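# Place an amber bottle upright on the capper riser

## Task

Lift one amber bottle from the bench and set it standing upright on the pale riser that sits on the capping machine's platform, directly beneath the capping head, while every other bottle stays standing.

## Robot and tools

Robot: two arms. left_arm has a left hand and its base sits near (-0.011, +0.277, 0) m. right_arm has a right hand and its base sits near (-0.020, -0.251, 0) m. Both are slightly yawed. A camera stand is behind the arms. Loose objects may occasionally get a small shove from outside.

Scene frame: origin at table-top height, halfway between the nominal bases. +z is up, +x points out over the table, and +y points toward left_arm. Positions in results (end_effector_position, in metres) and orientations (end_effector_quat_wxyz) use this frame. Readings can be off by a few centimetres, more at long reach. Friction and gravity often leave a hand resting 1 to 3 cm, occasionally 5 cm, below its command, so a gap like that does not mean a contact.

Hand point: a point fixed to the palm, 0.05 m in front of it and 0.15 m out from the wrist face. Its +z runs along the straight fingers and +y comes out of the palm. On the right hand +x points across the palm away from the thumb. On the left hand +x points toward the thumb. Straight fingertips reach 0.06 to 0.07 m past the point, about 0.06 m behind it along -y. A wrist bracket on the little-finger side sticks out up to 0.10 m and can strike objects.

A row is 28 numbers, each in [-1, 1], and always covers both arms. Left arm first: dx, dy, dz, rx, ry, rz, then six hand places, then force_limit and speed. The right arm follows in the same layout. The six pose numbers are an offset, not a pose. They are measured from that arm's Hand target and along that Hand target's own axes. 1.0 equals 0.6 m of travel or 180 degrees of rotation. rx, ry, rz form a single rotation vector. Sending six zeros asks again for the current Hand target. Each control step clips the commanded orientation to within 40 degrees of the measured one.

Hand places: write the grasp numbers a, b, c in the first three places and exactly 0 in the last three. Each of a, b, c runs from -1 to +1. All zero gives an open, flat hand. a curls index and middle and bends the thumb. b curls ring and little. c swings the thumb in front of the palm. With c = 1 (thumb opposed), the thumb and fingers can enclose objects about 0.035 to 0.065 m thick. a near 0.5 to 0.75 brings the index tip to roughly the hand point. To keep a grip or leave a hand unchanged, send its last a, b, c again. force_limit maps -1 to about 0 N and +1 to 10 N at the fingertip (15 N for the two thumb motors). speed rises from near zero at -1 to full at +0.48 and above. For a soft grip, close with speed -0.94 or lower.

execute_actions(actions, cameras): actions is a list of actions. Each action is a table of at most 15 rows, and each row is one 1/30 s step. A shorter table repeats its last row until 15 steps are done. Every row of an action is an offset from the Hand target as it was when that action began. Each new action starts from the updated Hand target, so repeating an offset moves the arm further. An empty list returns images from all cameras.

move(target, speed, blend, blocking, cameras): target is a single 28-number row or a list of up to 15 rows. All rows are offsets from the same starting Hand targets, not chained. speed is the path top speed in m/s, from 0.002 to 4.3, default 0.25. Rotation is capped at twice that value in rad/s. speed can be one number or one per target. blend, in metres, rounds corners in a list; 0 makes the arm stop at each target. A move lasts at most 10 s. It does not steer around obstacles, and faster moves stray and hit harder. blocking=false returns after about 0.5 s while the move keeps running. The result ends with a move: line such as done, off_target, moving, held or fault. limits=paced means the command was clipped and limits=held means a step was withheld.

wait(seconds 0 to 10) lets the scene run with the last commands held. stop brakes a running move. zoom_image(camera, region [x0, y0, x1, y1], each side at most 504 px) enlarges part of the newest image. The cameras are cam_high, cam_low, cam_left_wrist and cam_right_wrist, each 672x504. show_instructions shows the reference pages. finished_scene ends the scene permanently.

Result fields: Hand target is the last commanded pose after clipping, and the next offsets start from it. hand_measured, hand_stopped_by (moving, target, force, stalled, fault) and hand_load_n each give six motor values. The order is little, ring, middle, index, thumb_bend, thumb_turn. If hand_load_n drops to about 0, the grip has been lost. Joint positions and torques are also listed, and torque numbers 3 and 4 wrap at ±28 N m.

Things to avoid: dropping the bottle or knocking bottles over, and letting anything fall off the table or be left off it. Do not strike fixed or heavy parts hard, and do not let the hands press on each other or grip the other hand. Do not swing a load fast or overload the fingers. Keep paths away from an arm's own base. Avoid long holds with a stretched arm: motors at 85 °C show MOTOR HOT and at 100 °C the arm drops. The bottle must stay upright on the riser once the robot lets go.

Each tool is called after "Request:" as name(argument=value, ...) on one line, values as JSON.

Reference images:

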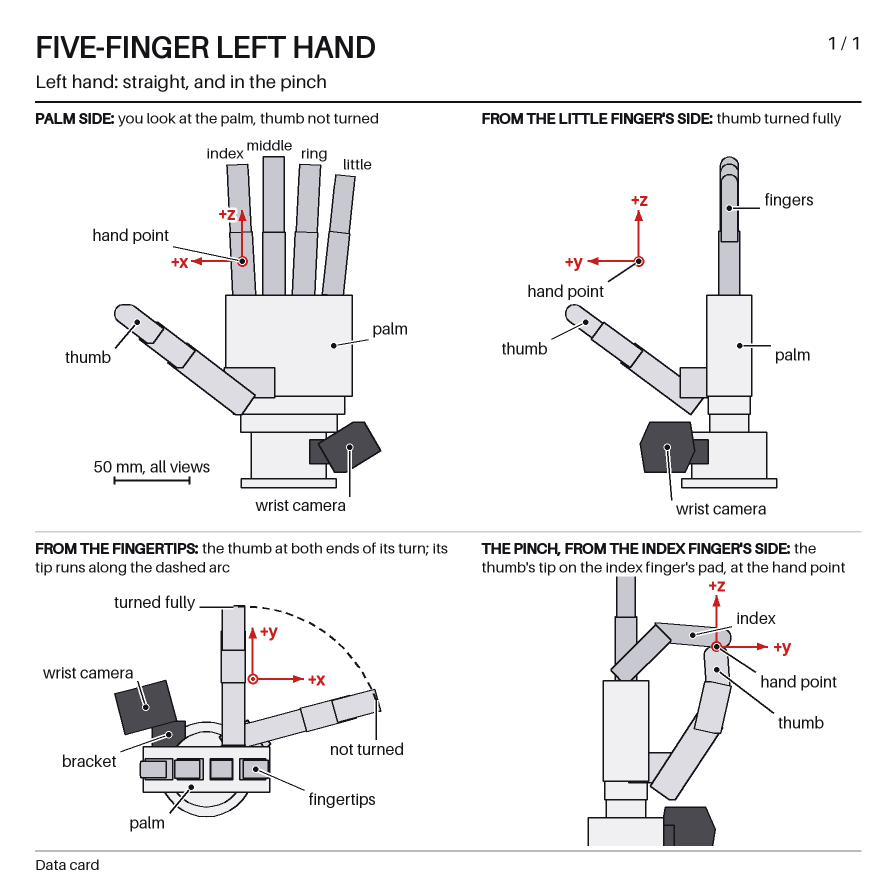

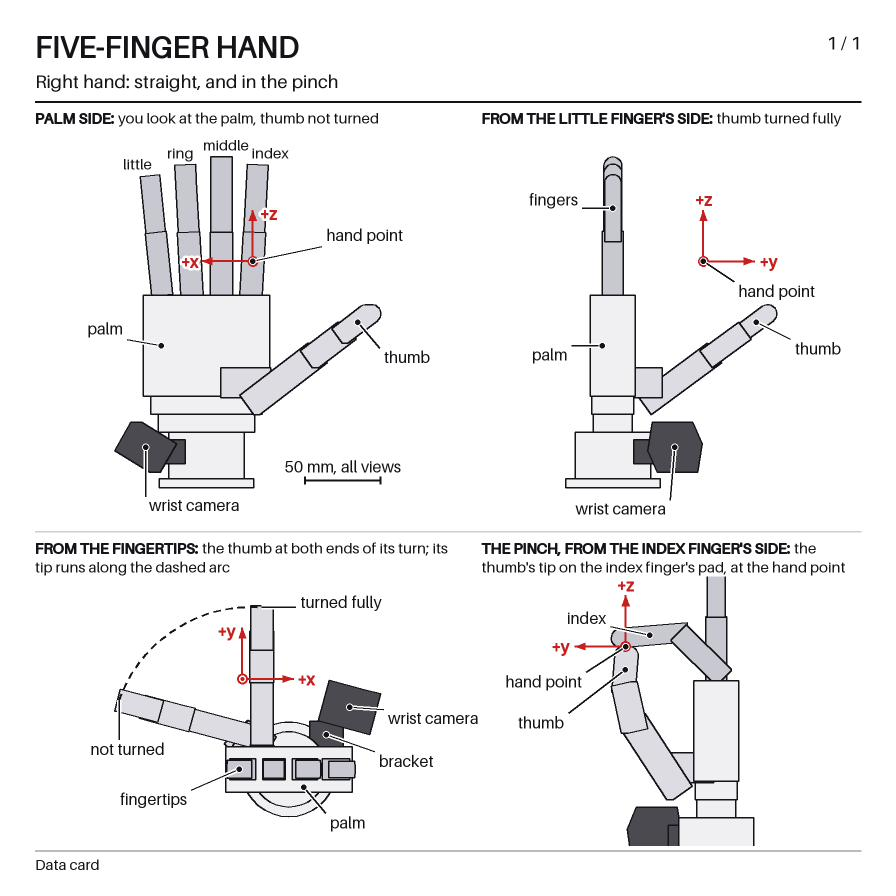

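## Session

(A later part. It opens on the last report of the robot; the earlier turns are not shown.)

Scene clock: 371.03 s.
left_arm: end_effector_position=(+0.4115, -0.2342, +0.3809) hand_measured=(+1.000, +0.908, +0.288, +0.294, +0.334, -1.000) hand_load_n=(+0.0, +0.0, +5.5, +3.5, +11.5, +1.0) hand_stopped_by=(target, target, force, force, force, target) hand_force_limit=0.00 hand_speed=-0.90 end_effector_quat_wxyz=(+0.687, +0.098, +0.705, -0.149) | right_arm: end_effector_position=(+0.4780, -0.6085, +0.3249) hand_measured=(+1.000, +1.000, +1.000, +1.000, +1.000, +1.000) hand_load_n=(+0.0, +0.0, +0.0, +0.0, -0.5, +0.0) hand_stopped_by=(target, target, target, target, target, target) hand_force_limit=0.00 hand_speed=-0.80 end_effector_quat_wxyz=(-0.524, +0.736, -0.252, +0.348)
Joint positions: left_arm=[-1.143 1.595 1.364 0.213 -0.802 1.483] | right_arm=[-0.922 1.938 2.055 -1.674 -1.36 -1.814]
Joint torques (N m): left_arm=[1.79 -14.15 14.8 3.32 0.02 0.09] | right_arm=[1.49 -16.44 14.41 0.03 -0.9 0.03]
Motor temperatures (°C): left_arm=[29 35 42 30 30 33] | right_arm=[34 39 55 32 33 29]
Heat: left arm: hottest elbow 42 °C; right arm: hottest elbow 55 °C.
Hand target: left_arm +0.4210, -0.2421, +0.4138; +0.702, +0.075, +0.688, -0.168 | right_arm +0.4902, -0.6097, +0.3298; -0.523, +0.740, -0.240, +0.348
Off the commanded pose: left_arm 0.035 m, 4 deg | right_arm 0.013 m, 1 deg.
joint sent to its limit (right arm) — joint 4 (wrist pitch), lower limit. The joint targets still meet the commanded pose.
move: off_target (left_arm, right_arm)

Request:
wait(seconds=0, cameras=["cam_high","cam_low","cam_left_wrist","cam_right_wrist"])

Request:
zoom_image(camera="cam_low", region=[270, 146, 330, 206])

Request:
zoom_image(camera="cam_right_wrist", region=[130, 270, 250, 380])

Request:
zoom_image(camera="cam_left_wrist", region=[200, 100, 500, 440])

Request:
zoom_image(camera="cam_high", region=[240, 140, 285, 195])

Scene clock: 372.27 s.
left_arm: end_effector_position=(+0.4115, -0.2342, +0.3809) hand_measured=(+1.000, +0.908, +0.288, +0.294, +0.334, -1.000) hand_load_n=(+0.0, +0.0, +6.0, +3.5, +11.5, +1.0) hand_stopped_by=(target, target, force, force, force, target) hand_force_limit=0.00 hand_speed=-0.90 end_effector_quat_wxyz=(+0.687, +0.098, +0.705, -0.149) | right_arm: end_effector_position=(+0.4780, -0.6085, +0.3249) hand_measured=(+1.000, +1.000, +1.000, +1.000, +1.000, +1.000) hand_load_n=(+0.0, +0.0, +0.0, +0.0, +0.0, +0.0) hand_stopped_by=(target, target, target, target, target, target) hand_force_limit=0.00 hand_speed=-0.80 end_effector_quat_wxyz=(-0.524, +0.736, -0.252, +0.348)
Joint positions: left_arm=[-1.143 1.595 1.364 0.213 -0.802 1.483] | right_arm=[-0.922 1.938 2.055 -1.674 -1.36 -1.814]
Joint torques (N m): left_arm=[1.61 -14.21 14.86 3.37 0.02 0.09] | right_arm=[1.61 -16.5 14.53 -0.02 -0.92 0.03]
Motor temperatures (°C): left_arm=[29 35 42 30 30 33] | right_arm=[34 39 55 32 33 29]
Heat: left arm: hottest elbow 42 °C; right arm: hottest elbow 55 °C.
Hand target: left_arm +0.4210, -0.2421, +0.4138; +0.702, +0.075, +0.688, -0.168 | right_arm +0.4902, -0.6097, +0.3298; -0.523, +0.740, -0.240, +0.348
Off the commanded pose: left_arm 0.035 m, 4 deg | right_arm 0.013 m, 1 deg.
camera_calibration:
cam_left_wrist: T_world_to_cam=[[-0.302672, -0.930586, -0.205912, -0.00702038], [-0.393411, 0.318765, -0.862332, 0.571298], [0.868111, -0.179996, -0.462584, -0.105456], [0, 0, 0, 1]] pos_world=[0.314177, -0.207625, 0.44242]
cam_right_wrist: T_world_to_cam=[[0.180782, -0.54528, -0.818527, -0.154852], [-0.909318, 0.224464, -0.350366, 0.684403], [0.374778, 0.807642, -0.455254, 0.567531], [0, 0, 0, 1]] pos_world=[0.437637, -0.696424, 0.371412]

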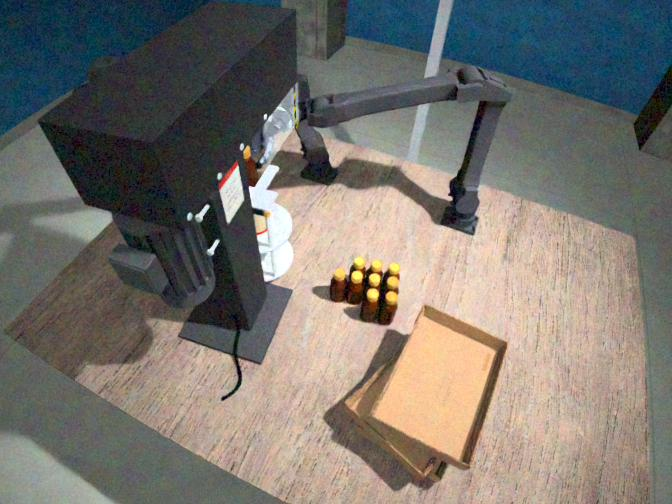

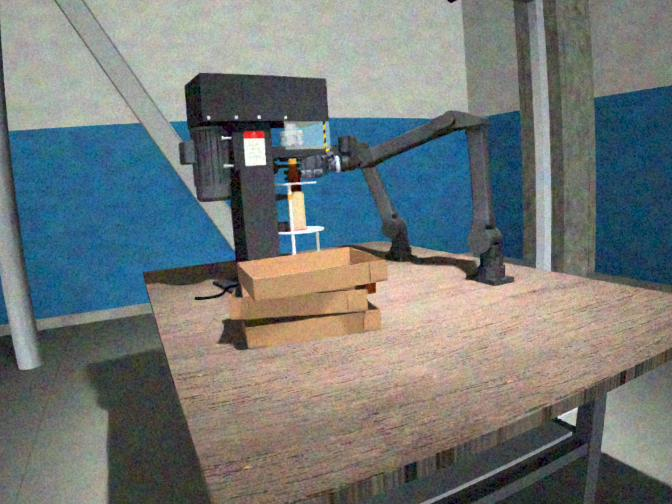

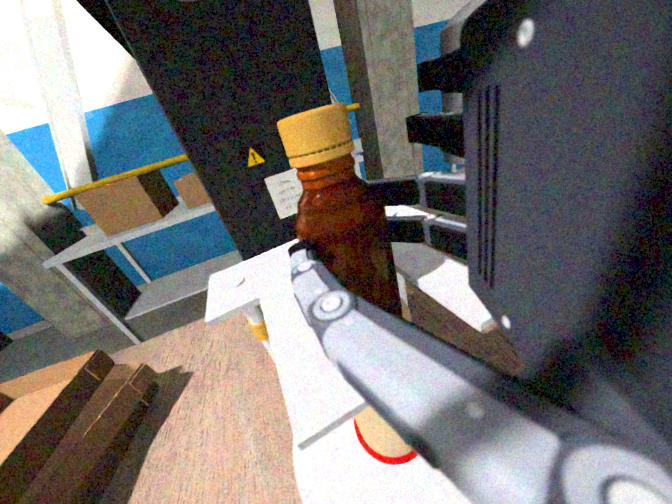

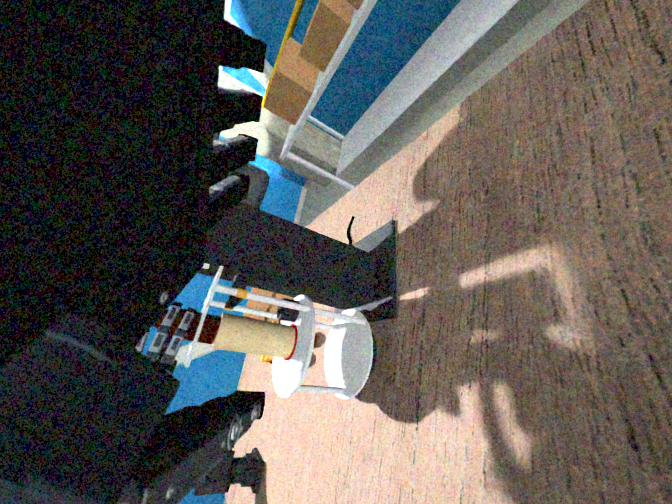

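Scaled by 8.400 from the camera's 672x504 image, which has a finer 960x720 frame.

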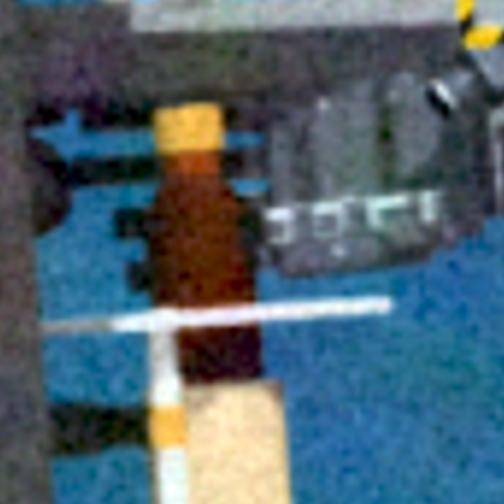

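Scaled by 4.200 from the camera's 672x504 image, which has a finer 960x720 frame.

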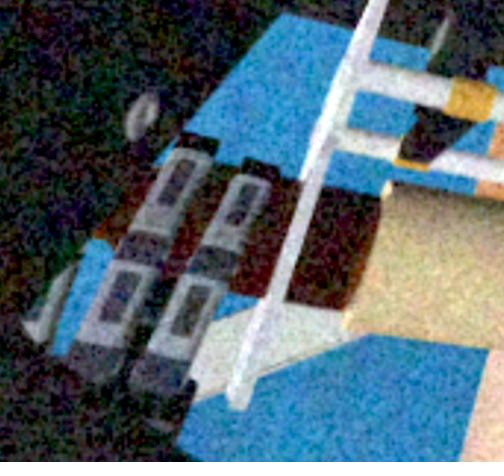

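Scaled by 1.482 from the camera's 672x504 image, which has a finer 960x720 frame.

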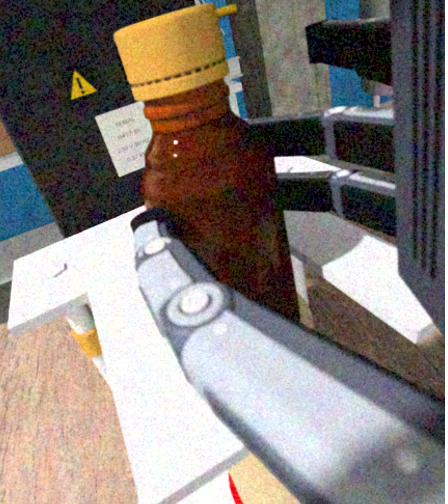

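Scaled by 9.164 from the camera's 672x504 image, which has a finer 960x720 frame.

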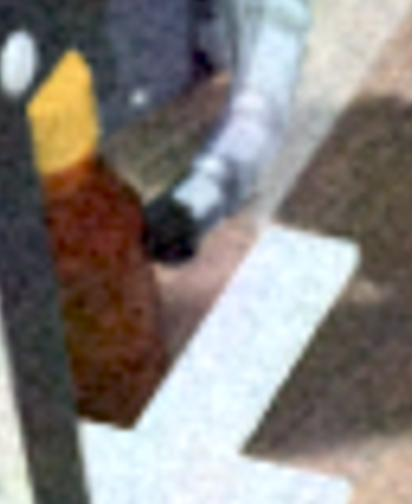

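Request:
move(target=[-0.015,0,0,0,0,0,0.62,0,1,0,0,0,0.0,-0.9,0,0,0,0,0,0,0,0,0,0,0,0,0,-0.8], speed=0.02)

Scene clock: 376.43 s.
left_arm: end_effector_position=(+0.4115, -0.2342, +0.3809) hand_measured=(+1.000, +0.908, +0.288, +0.294, +0.334, -1.000) hand_load_n=(+0.0, +0.0, +5.5, +3.5, +11.0, +1.0) hand_stopped_by=(target, target, force, force, force, target) hand_force_limit=0.00 hand_speed=-0.90 end_effector_quat_wxyz=(+0.687, +0.098, +0.705, -0.149) | right_arm: end_effector_position=(+0.4780, -0.6085, +0.3249) hand_measured=(+1.000, +1.000, +1.000, +1.000, +1.000, +1.000) hand_load_n=(+0.0, +0.0, +0.0, +0.0, +0.0, +0.0) hand_stopped_by=(target, target, target, target, target, target) hand_force_limit=0.00 hand_speed=-0.80 end_effector_quat_wxyz=(-0.524, +0.736, -0.252, +0.348)
Joint positions: left_arm=[-1.143 1.595 1.364 0.213 -0.802 1.483] | right_arm=[-0.922 1.938 2.055 -1.674 -1.36 -1.814]
Joint torques (N m): left_arm=[1.79 -14.86 15.98 2.56 0.04 0.07] | right_arm=[1.79 -16.67 14.43 -0.02 -0.9 0.03]
Motor temperatures (°C): left_arm=[29 35 42 30 30 33] | right_arm=[34 39 55 32 33 29]
Heat: left arm: hottest elbow 42 °C; right arm: hottest elbow 55 °C.
Hand target: left_arm +0.4210, -0.2409, +0.4228; +0.702, +0.075, +0.688, -0.168 | right_arm +0.4902, -0.6097, +0.3298; -0.523, +0.740, -0.240, +0.348
Off the commanded pose: left_arm 0.043 m, 4 deg | right_arm 0.013 m, 1 deg.
joint sent to its limit (right arm) — joint 4 (wrist pitch), lower limit. The joint targets still meet the commanded pose.
move: off_target (left_arm, right_arm)

Request:
execute_actions(actions=[[[0,0,0,0,0,0,0.3,0,1,0,0,0,0.0,-0.85,0,0,0,0,0,0,0,0,0,0,0,0,0,-0.8]]], cameras=["cam_low","cam_right_wrist","cam_left_wrist"])

Request:
zoom_image(camera="cam_low", region=[270, 146, 330, 206])

Request:
zoom_image(camera="cam_right_wrist", region=[130, 270, 250, 380])

Request:
zoom_image(camera="cam_left_wrist", region=[200, 100, 500, 440])

Scene clock: 378.40 s.
left_arm: end_effector_position=(+0.4124, -0.2364, +0.3915) hand_measured=(+1.000, +0.956, +0.550, +0.400, +0.426, -1.000) hand_load_n=(+0.0, +0.0, +0.0, +0.0, +0.0, +0.0) hand_stopped_by=(target, target, target, target, target, target) hand_force_limit=0.00 hand_speed=-0.85 end_effector_quat_wxyz=(+0.690, +0.092, +0.701, -0.155) | right_arm: end_effector_position=(+0.4780, -0.6085, +0.3249) hand_measured=(+1.000, +1.000, +1.000, +1.000, +1.000, +1.000) hand_load_n=(+0.0, +0.0, +0.0, +0.0, +0.0, +0.0) hand_stopped_by=(target, target, target, target, target, target) hand_force_limit=0.00 hand_speed=-0.80 end_effector_quat_wxyz=(-0.524, +0.736, -0.252, +0.348)
Joint positions: left_arm=[-1.143 1.595 1.384 0.213 -0.802 1.483] | right_arm=[-0.922 1.938 2.055 -1.674 -1.36 -1.814]
Joint torques (N m): left_arm=[1.9 -14.86 14.68 2.39 0.07 0.12] | right_arm=[1.85 -16.5 14.46 -0.02 -0.9 0.01]
Motor temperatures (°C): left_arm=[29 35 43 30 30 33] | right_arm=[34 39 55 32 33 29]
Heat: left arm: hottest elbow 43 °C; right arm: hottest elbow 55 °C.
Hand target: left_arm +0.4210, -0.2409, +0.4228; +0.702, +0.075, +0.688, -0.168 | right_arm +0.4902, -0.6097, +0.3298; -0.523, +0.740, -0.240, +0.348
Off the commanded pose: left_arm 0.033 m, 3 deg | right_arm 0.013 m, 1 deg.
joint sent to its limit (right arm) — joint 4 (wrist pitch), lower limit. The joint targets still meet the commanded pose.
Step readings (end_effector_position of left_arm | right_arm):
0: (+0.4115, -0.2342, +0.3809) | (+0.4780, -0.6085, +0.3249)
1: (+0.4115, -0.2342, +0.3809) | (+0.4780, -0.6085, +0.3249)
2: (+0.4115, -0.2342, +0.3809) | (+0.4780, -0.6085, +0.3249)
4: (+0.4115, -0.2342, +0.3809) | (+0.4780, -0.6085, +0.3249)
8: (+0.4120, -0.2354, +0.3865) | (+0.4780, -0.6085, +0.3249)
15: (+0.4124, -0.2364, +0.3915) | (+0.4780, -0.6085, +0.3249)
camera_calibration:
cam_left_wrist: T_world_to_cam=[[-0.301047, -0.934138, -0.191721, -0.0135444], [-0.386653, 0.303351, -0.870906, 0.578304], [0.871706, -0.188054, -0.45251, -0.109147], [0, 0, 0, 1]] pos_world=[0.314669, -0.208607, 0.451662]
cam_right_wrist: T_world_to_cam=[[0.180782, -0.54528, -0.818527, -0.154852], [-0.909318, 0.224464, -0.350366, 0.684403], [0.374778, 0.807642, -0.455254, 0.567531], [0, 0, 0, 1]] pos_world=[0.437637, -0.696424, 0.371412]
Images, in order (width x height): cam_low 672x504, cam_left_wrist 672x504, cam_right_wrist 672x504.

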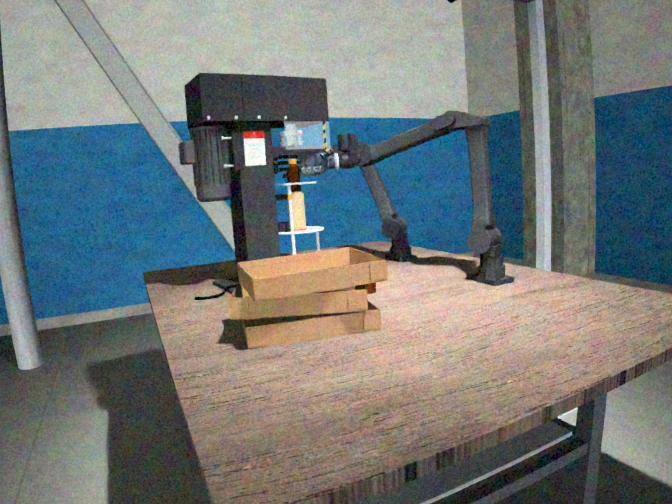

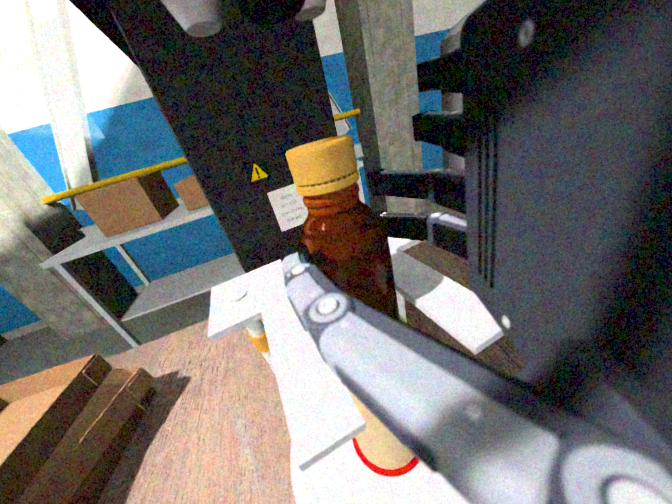

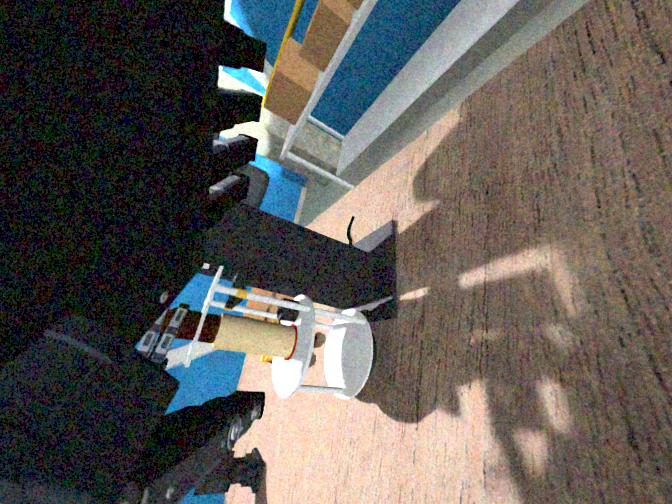

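Scaled by 8.400 from the camera's 672x504 image, which has a finer 960x720 frame.

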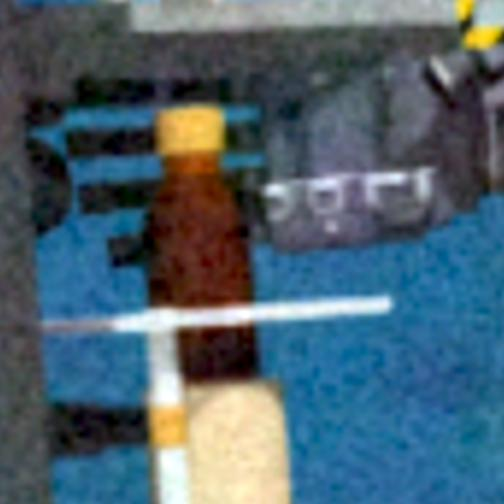

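Scaled by 4.200 from the camera's 672x504 image, which has a finer 960x720 frame.

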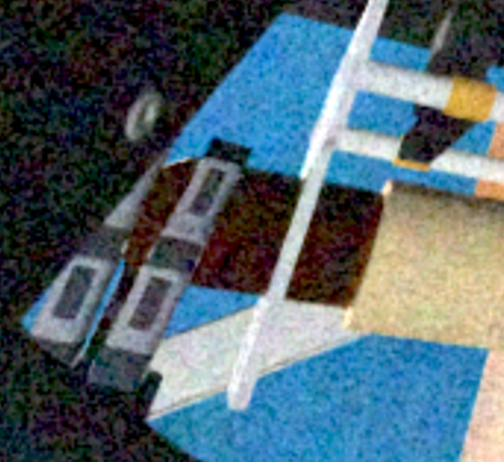

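Scaled by 1.482 from the camera's 672x504 image, which has a finer 960x720 frame.

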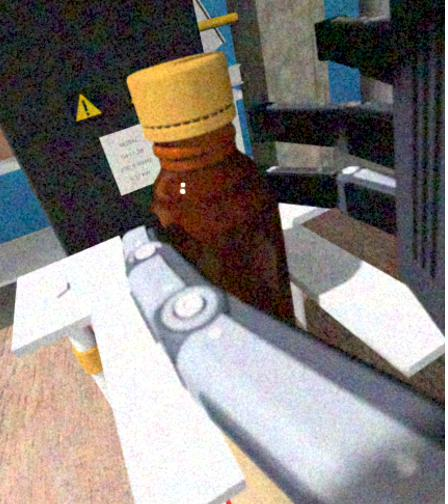

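Request:
execute_actions(actions=[[[0,0,0,0,0,0,0.0,0,1,0,0,0,0.0,-0.8,0,0,0,0,0,0,0,0,0,0,0,0,0,-0.8]]], cameras=["cam_left_wrist","cam_right_wrist"])

Request:
zoom_image(camera="cam_right_wrist", region=[130, 270, 250, 380])

Request:
zoom_image(camera="cam_left_wrist", region=[200, 100, 500, 440])

Scene clock: 382.87 s.
left_arm: end_effector_position=(+0.4124, -0.2364, +0.3915) hand_measured=(+1.000, +1.000, +1.000, +1.000, +0.650, -1.000) hand_load_n=(+0.0, +0.0, +0.0, +0.0, +0.0, +0.0) hand_stopped_by=(target, target, target, target, target, target) hand_force_limit=0.00 hand_speed=-0.80 end_effector_quat_wxyz=(+0.690, +0.092, +0.701, -0.155) | right_arm: end_effector_position=(+0.4780, -0.6085, +0.3249) hand_measured=(+1.000, +1.000, +1.000, +1.000, +1.000, +1.000) hand_load_n=(+0.0, +0.0, +0.0, +0.0, +0.0, +0.0) hand_stopped_by=(target, target, target, target, target, target) hand_force_limit=0.00 hand_speed=-0.80 end_effector_quat_wxyz=(-0.524, +0.736, -0.252, +0.348)
Joint positions: left_arm=[-1.143 1.595 1.384 0.213 -0.802 1.483] | right_arm=[-0.922 1.938 2.055 -1.674 -1.36 -1.814]
Joint torques (N m): left_arm=[1.79 -14.97 14.84 2.41 0.07 0.05] | right_arm=[1.55 -16.67 14.52 0.01 -0.91 0.02]
Motor temperatures (°C): left_arm=[29 35 44 30 30 33] | right_arm=[33 39 55 32 33 29]
Heat: left arm: hottest elbow 44 °C; right arm: hottest elbow 55 °C.
Hand target: left_arm +0.4210, -0.2409, +0.4228; +0.702, +0.075, +0.688, -0.168 | right_arm +0.4902, -0.6097, +0.3298; -0.523, +0.740, -0.240, +0.348
Off the commanded pose: left_arm 0.033 m, 3 deg | right_arm 0.013 m, 1 deg.
joint sent to its limit (right arm) — joint 4 (wrist pitch), lower limit. The joint targets still meet the commanded pose.
Step readings (end_effector_position of left_arm | right_arm):
0: (+0.4124, -0.2364, +0.3915) | (+0.4780, -0.6085, +0.3249)
1: (+0.4124, -0.2364, +0.3915) | (+0.4780, -0.6085, +0.3249)
2: (+0.4124, -0.2364, +0.3915) | (+0.4780, -0.6085, +0.3249)
4: (+0.4124, -0.2364, +0.3915) | (+0.4780, -0.6085, +0.3249)
8: (+0.4124, -0.2364, +0.3915) | (+0.4780, -0.6085, +0.3249)
15: (+0.4124, -0.2364, +0.3915) | (+0.4780, -0.6085, +0.3249)
camera_calibration:
cam_left_wrist: T_world_to_cam=[[-0.301047, -0.934138, -0.191721, -0.0135444], [-0.386653, 0.303351, -0.870906, 0.578304], [0.871706, -0.188054, -0.45251, -0.109147], [0, 0, 0, 1]] pos_world=[0.314669, -0.208607, 0.451662]
cam_right_wrist: T_world_to_cam=[[0.180782, -0.54528, -0.818527, -0.154852], [-0.909318, 0.224464, -0.350366, 0.684403], [0.374778, 0.807642, -0.455254, 0.567531], [0, 0, 0, 1]] pos_world=[0.437637, -0.696424, 0.371412]
Images, in order (width x height): cam_left_wrist 672x504, cam_right_wrist 672x504.

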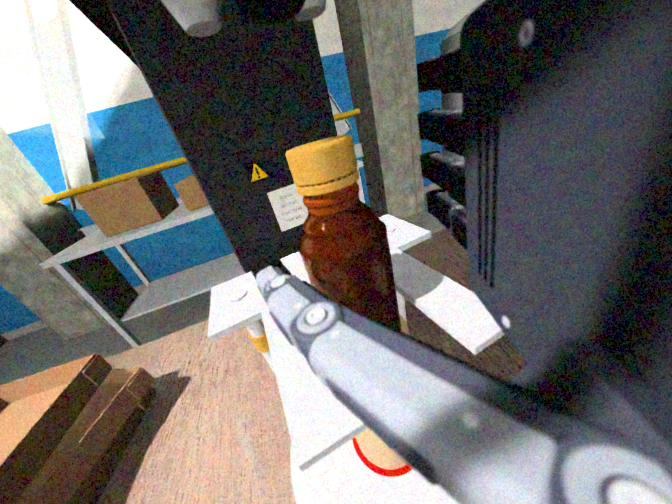

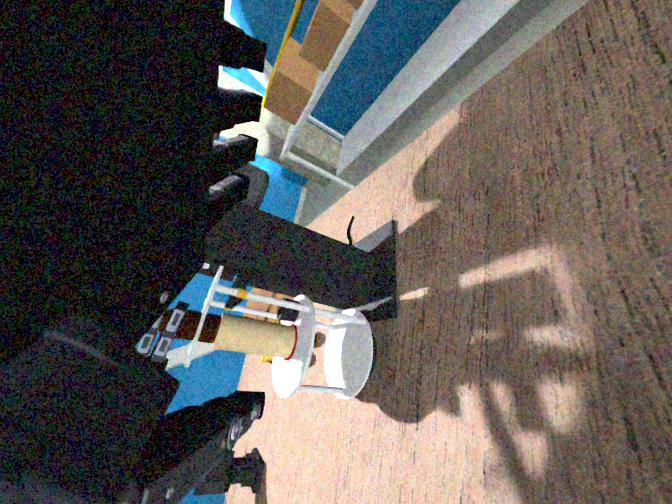

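Scaled by 4.200 from the camera's 672x504 image, which has a finer 960x720 frame.

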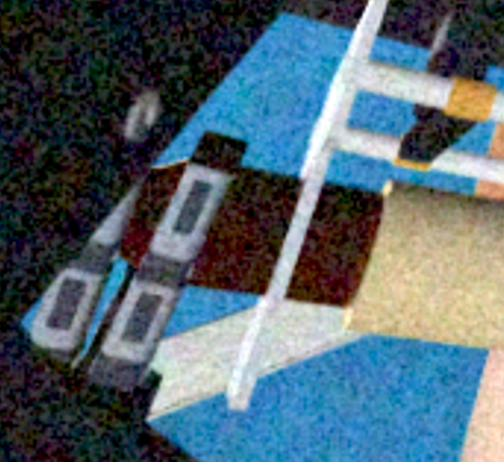

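Scaled by 1.482 from the camera's 672x504 image, which has a finer 960x720 frame.

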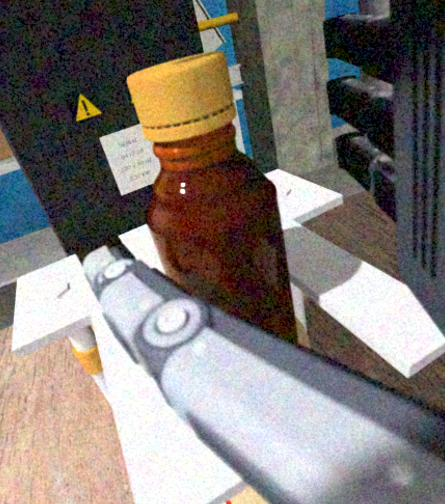

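Request:
move(target=[[-0.008,-0.03,-0.06,0,0,0,0.0,0,1,0,0,0,0.0,-0.8,0,0,0,0,0,0,0,0,0,0,0,0,0,-0.8],[-0.016,-0.1,-0.215,0,0,0,0.0,0,1,0,0,0,0.0,-0.8,0,0,0,0,0,0,0,0,0,0,0,0,0,-0.8]], speed=[0.04,0.07], blend=[0.005,0], cameras=["all"])

Request:
zoom_image(camera="cam_low", region=[270, 146, 330, 206])

Request:
zoom_image(camera="cam_right_wrist", region=[130, 270, 250, 380])

Request:
zoom_image(camera="cam_left_wrist", region=[200, 100, 500, 440])

Request:
zoom_image(camera="cam_high", region=[235, 120, 295, 200])

Scene clock: 387.43 s.
left_arm: end_effector_position=(+0.2835, -0.2552, +0.4276) hand_measured=(+1.000, +1.000, +1.000, +1.000, +0.650, -1.000) hand_load_n=(+0.0, +0.0, +0.0, +0.0, +0.0, +0.5) hand_stopped_by=(target, target, target, target, target, target) hand_force_limit=0.00 hand_speed=-0.80 end_effector_quat_wxyz=(+0.699, +0.078, +0.692, -0.163) | right_arm: end_effector_position=(+0.4780, -0.6085, +0.3249) hand_measured=(+1.000, +1.000, +1.000, +1.000, +1.000, +1.000) hand_load_n=(+0.0, +0.0, +0.0, +0.0, +0.0, +0.0) hand_stopped_by=(target, target, target, target, target, target) hand_force_limit=0.00 hand_speed=-0.80 end_effector_quat_wxyz=(-0.524, +0.736, -0.252, +0.348)
Joint positions: left_arm=[-1.385 1.533 1.384 0.213 -1.053 1.509] | right_arm=[-0.922 1.938 2.055 -1.674 -1.36 -1.814]
Joint torques (N m): left_arm=[0.79 -14.74 9.03 2.61 -0.11 0.11] | right_arm=[1.85 -16.56 14.43 -0.01 -0.92 0.03]
Motor temperatures (°C): left_arm=[29 35 44 30 30 33] | right_arm=[33 39 56 32 33 29]
Heat: left arm: hottest elbow 44 °C; right arm: hottest elbow 56 °C.
Hand target: left_arm +0.2795, -0.2521, +0.4343; +0.702, +0.075, +0.688, -0.168 | right_arm +0.4902, -0.6097, +0.3298; -0.523, +0.740, -0.240, +0.348
Off the commanded pose: left_arm 0.009 m, 1 deg | right_arm 0.013 m, 1 deg.
joint sent to its limit (right arm) — joint 4 (wrist pitch), lower limit. The joint targets still meet the commanded pose.
move: off_target (right_arm)
camera_calibration:
cam_left_wrist: T_world_to_cam=[[-0.2891, -0.94334, -0.162883, -0.0811017], [-0.372599, 0.267614, -0.888568, 0.560111], [0.881811, -0.196195, -0.428855, 0.00104154], [0, 0, 0, 1]] pos_world=[0.184331, -0.226196, 0.484933]
cam_right_wrist: T_world_to_cam=[[0.180782, -0.54528, -0.818527, -0.154852], [-0.909318, 0.224464, -0.350366, 0.684403], [0.374778, 0.807642, -0.455254, 0.567531], [0, 0, 0, 1]] pos_world=[0.437637, -0.696424, 0.371412]

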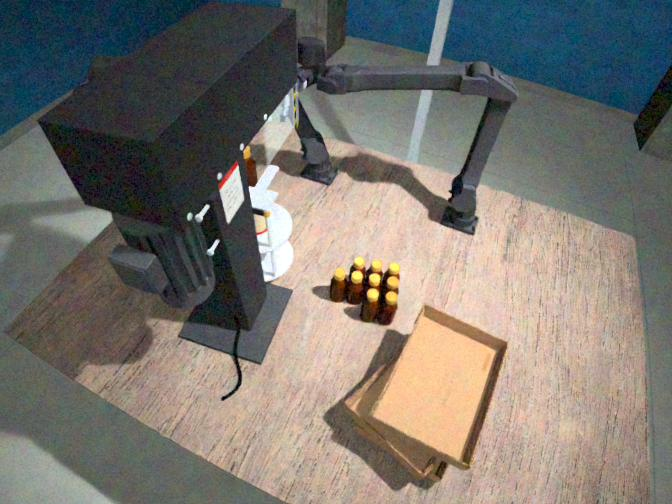

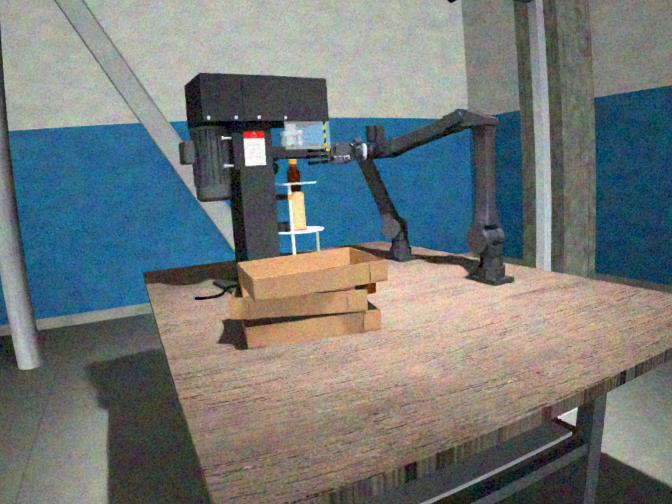

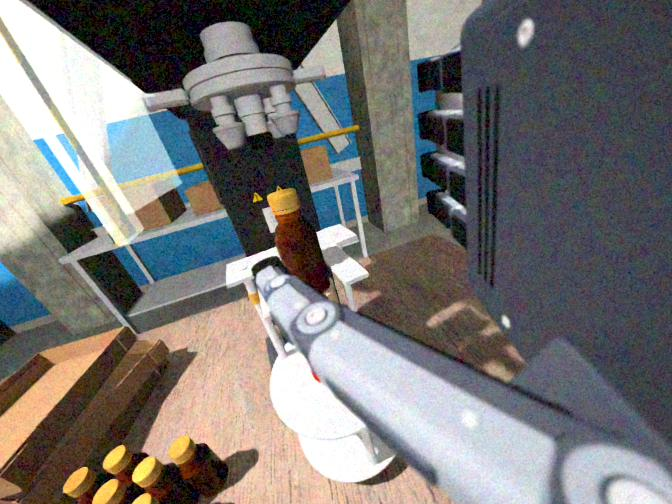

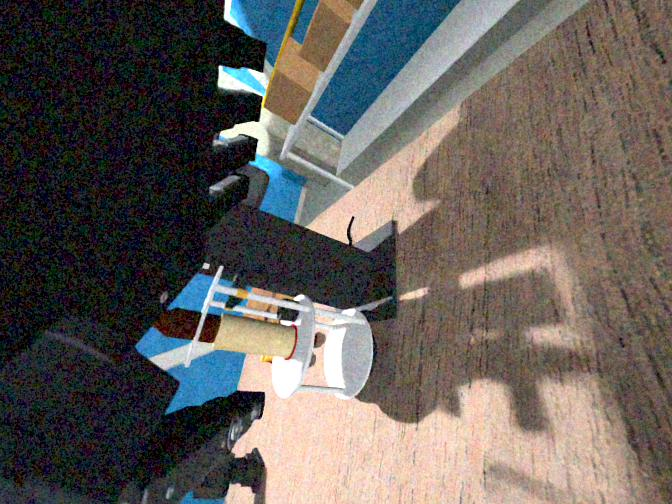

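Scaled by 8.400 from the camera's 672x504 image, which has a finer 960x720 frame.

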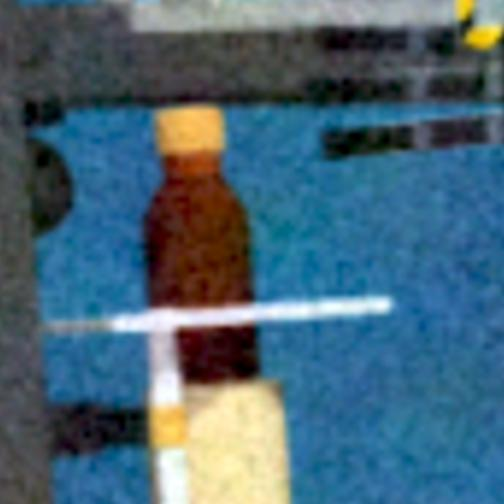

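Scaled by 4.200 from the camera's 672x504 image, which has a finer 960x720 frame.

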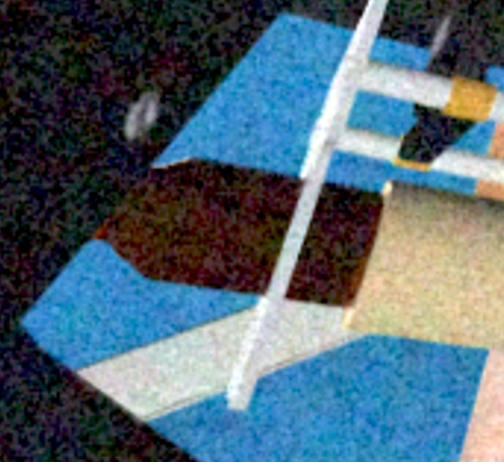

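Scaled by 1.482 from the camera's 672x504 image, which has a finer 960x720 frame.

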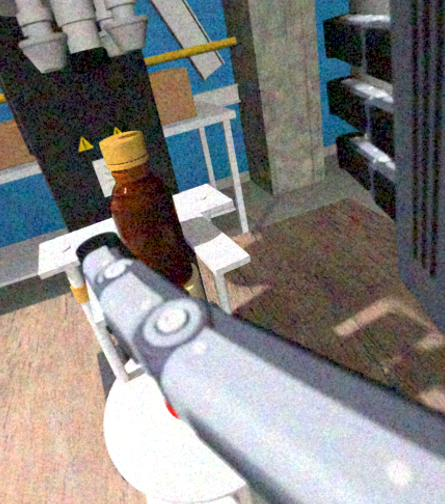

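Scaled by 6.300 from the camera's 672x504 image, which has a finer 960x720 frame.

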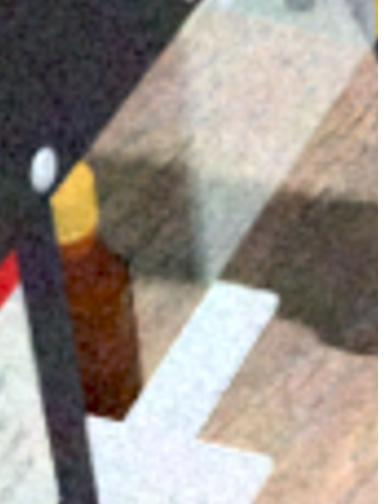

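Request:
finished_scene()

The scene is finished: the task was done.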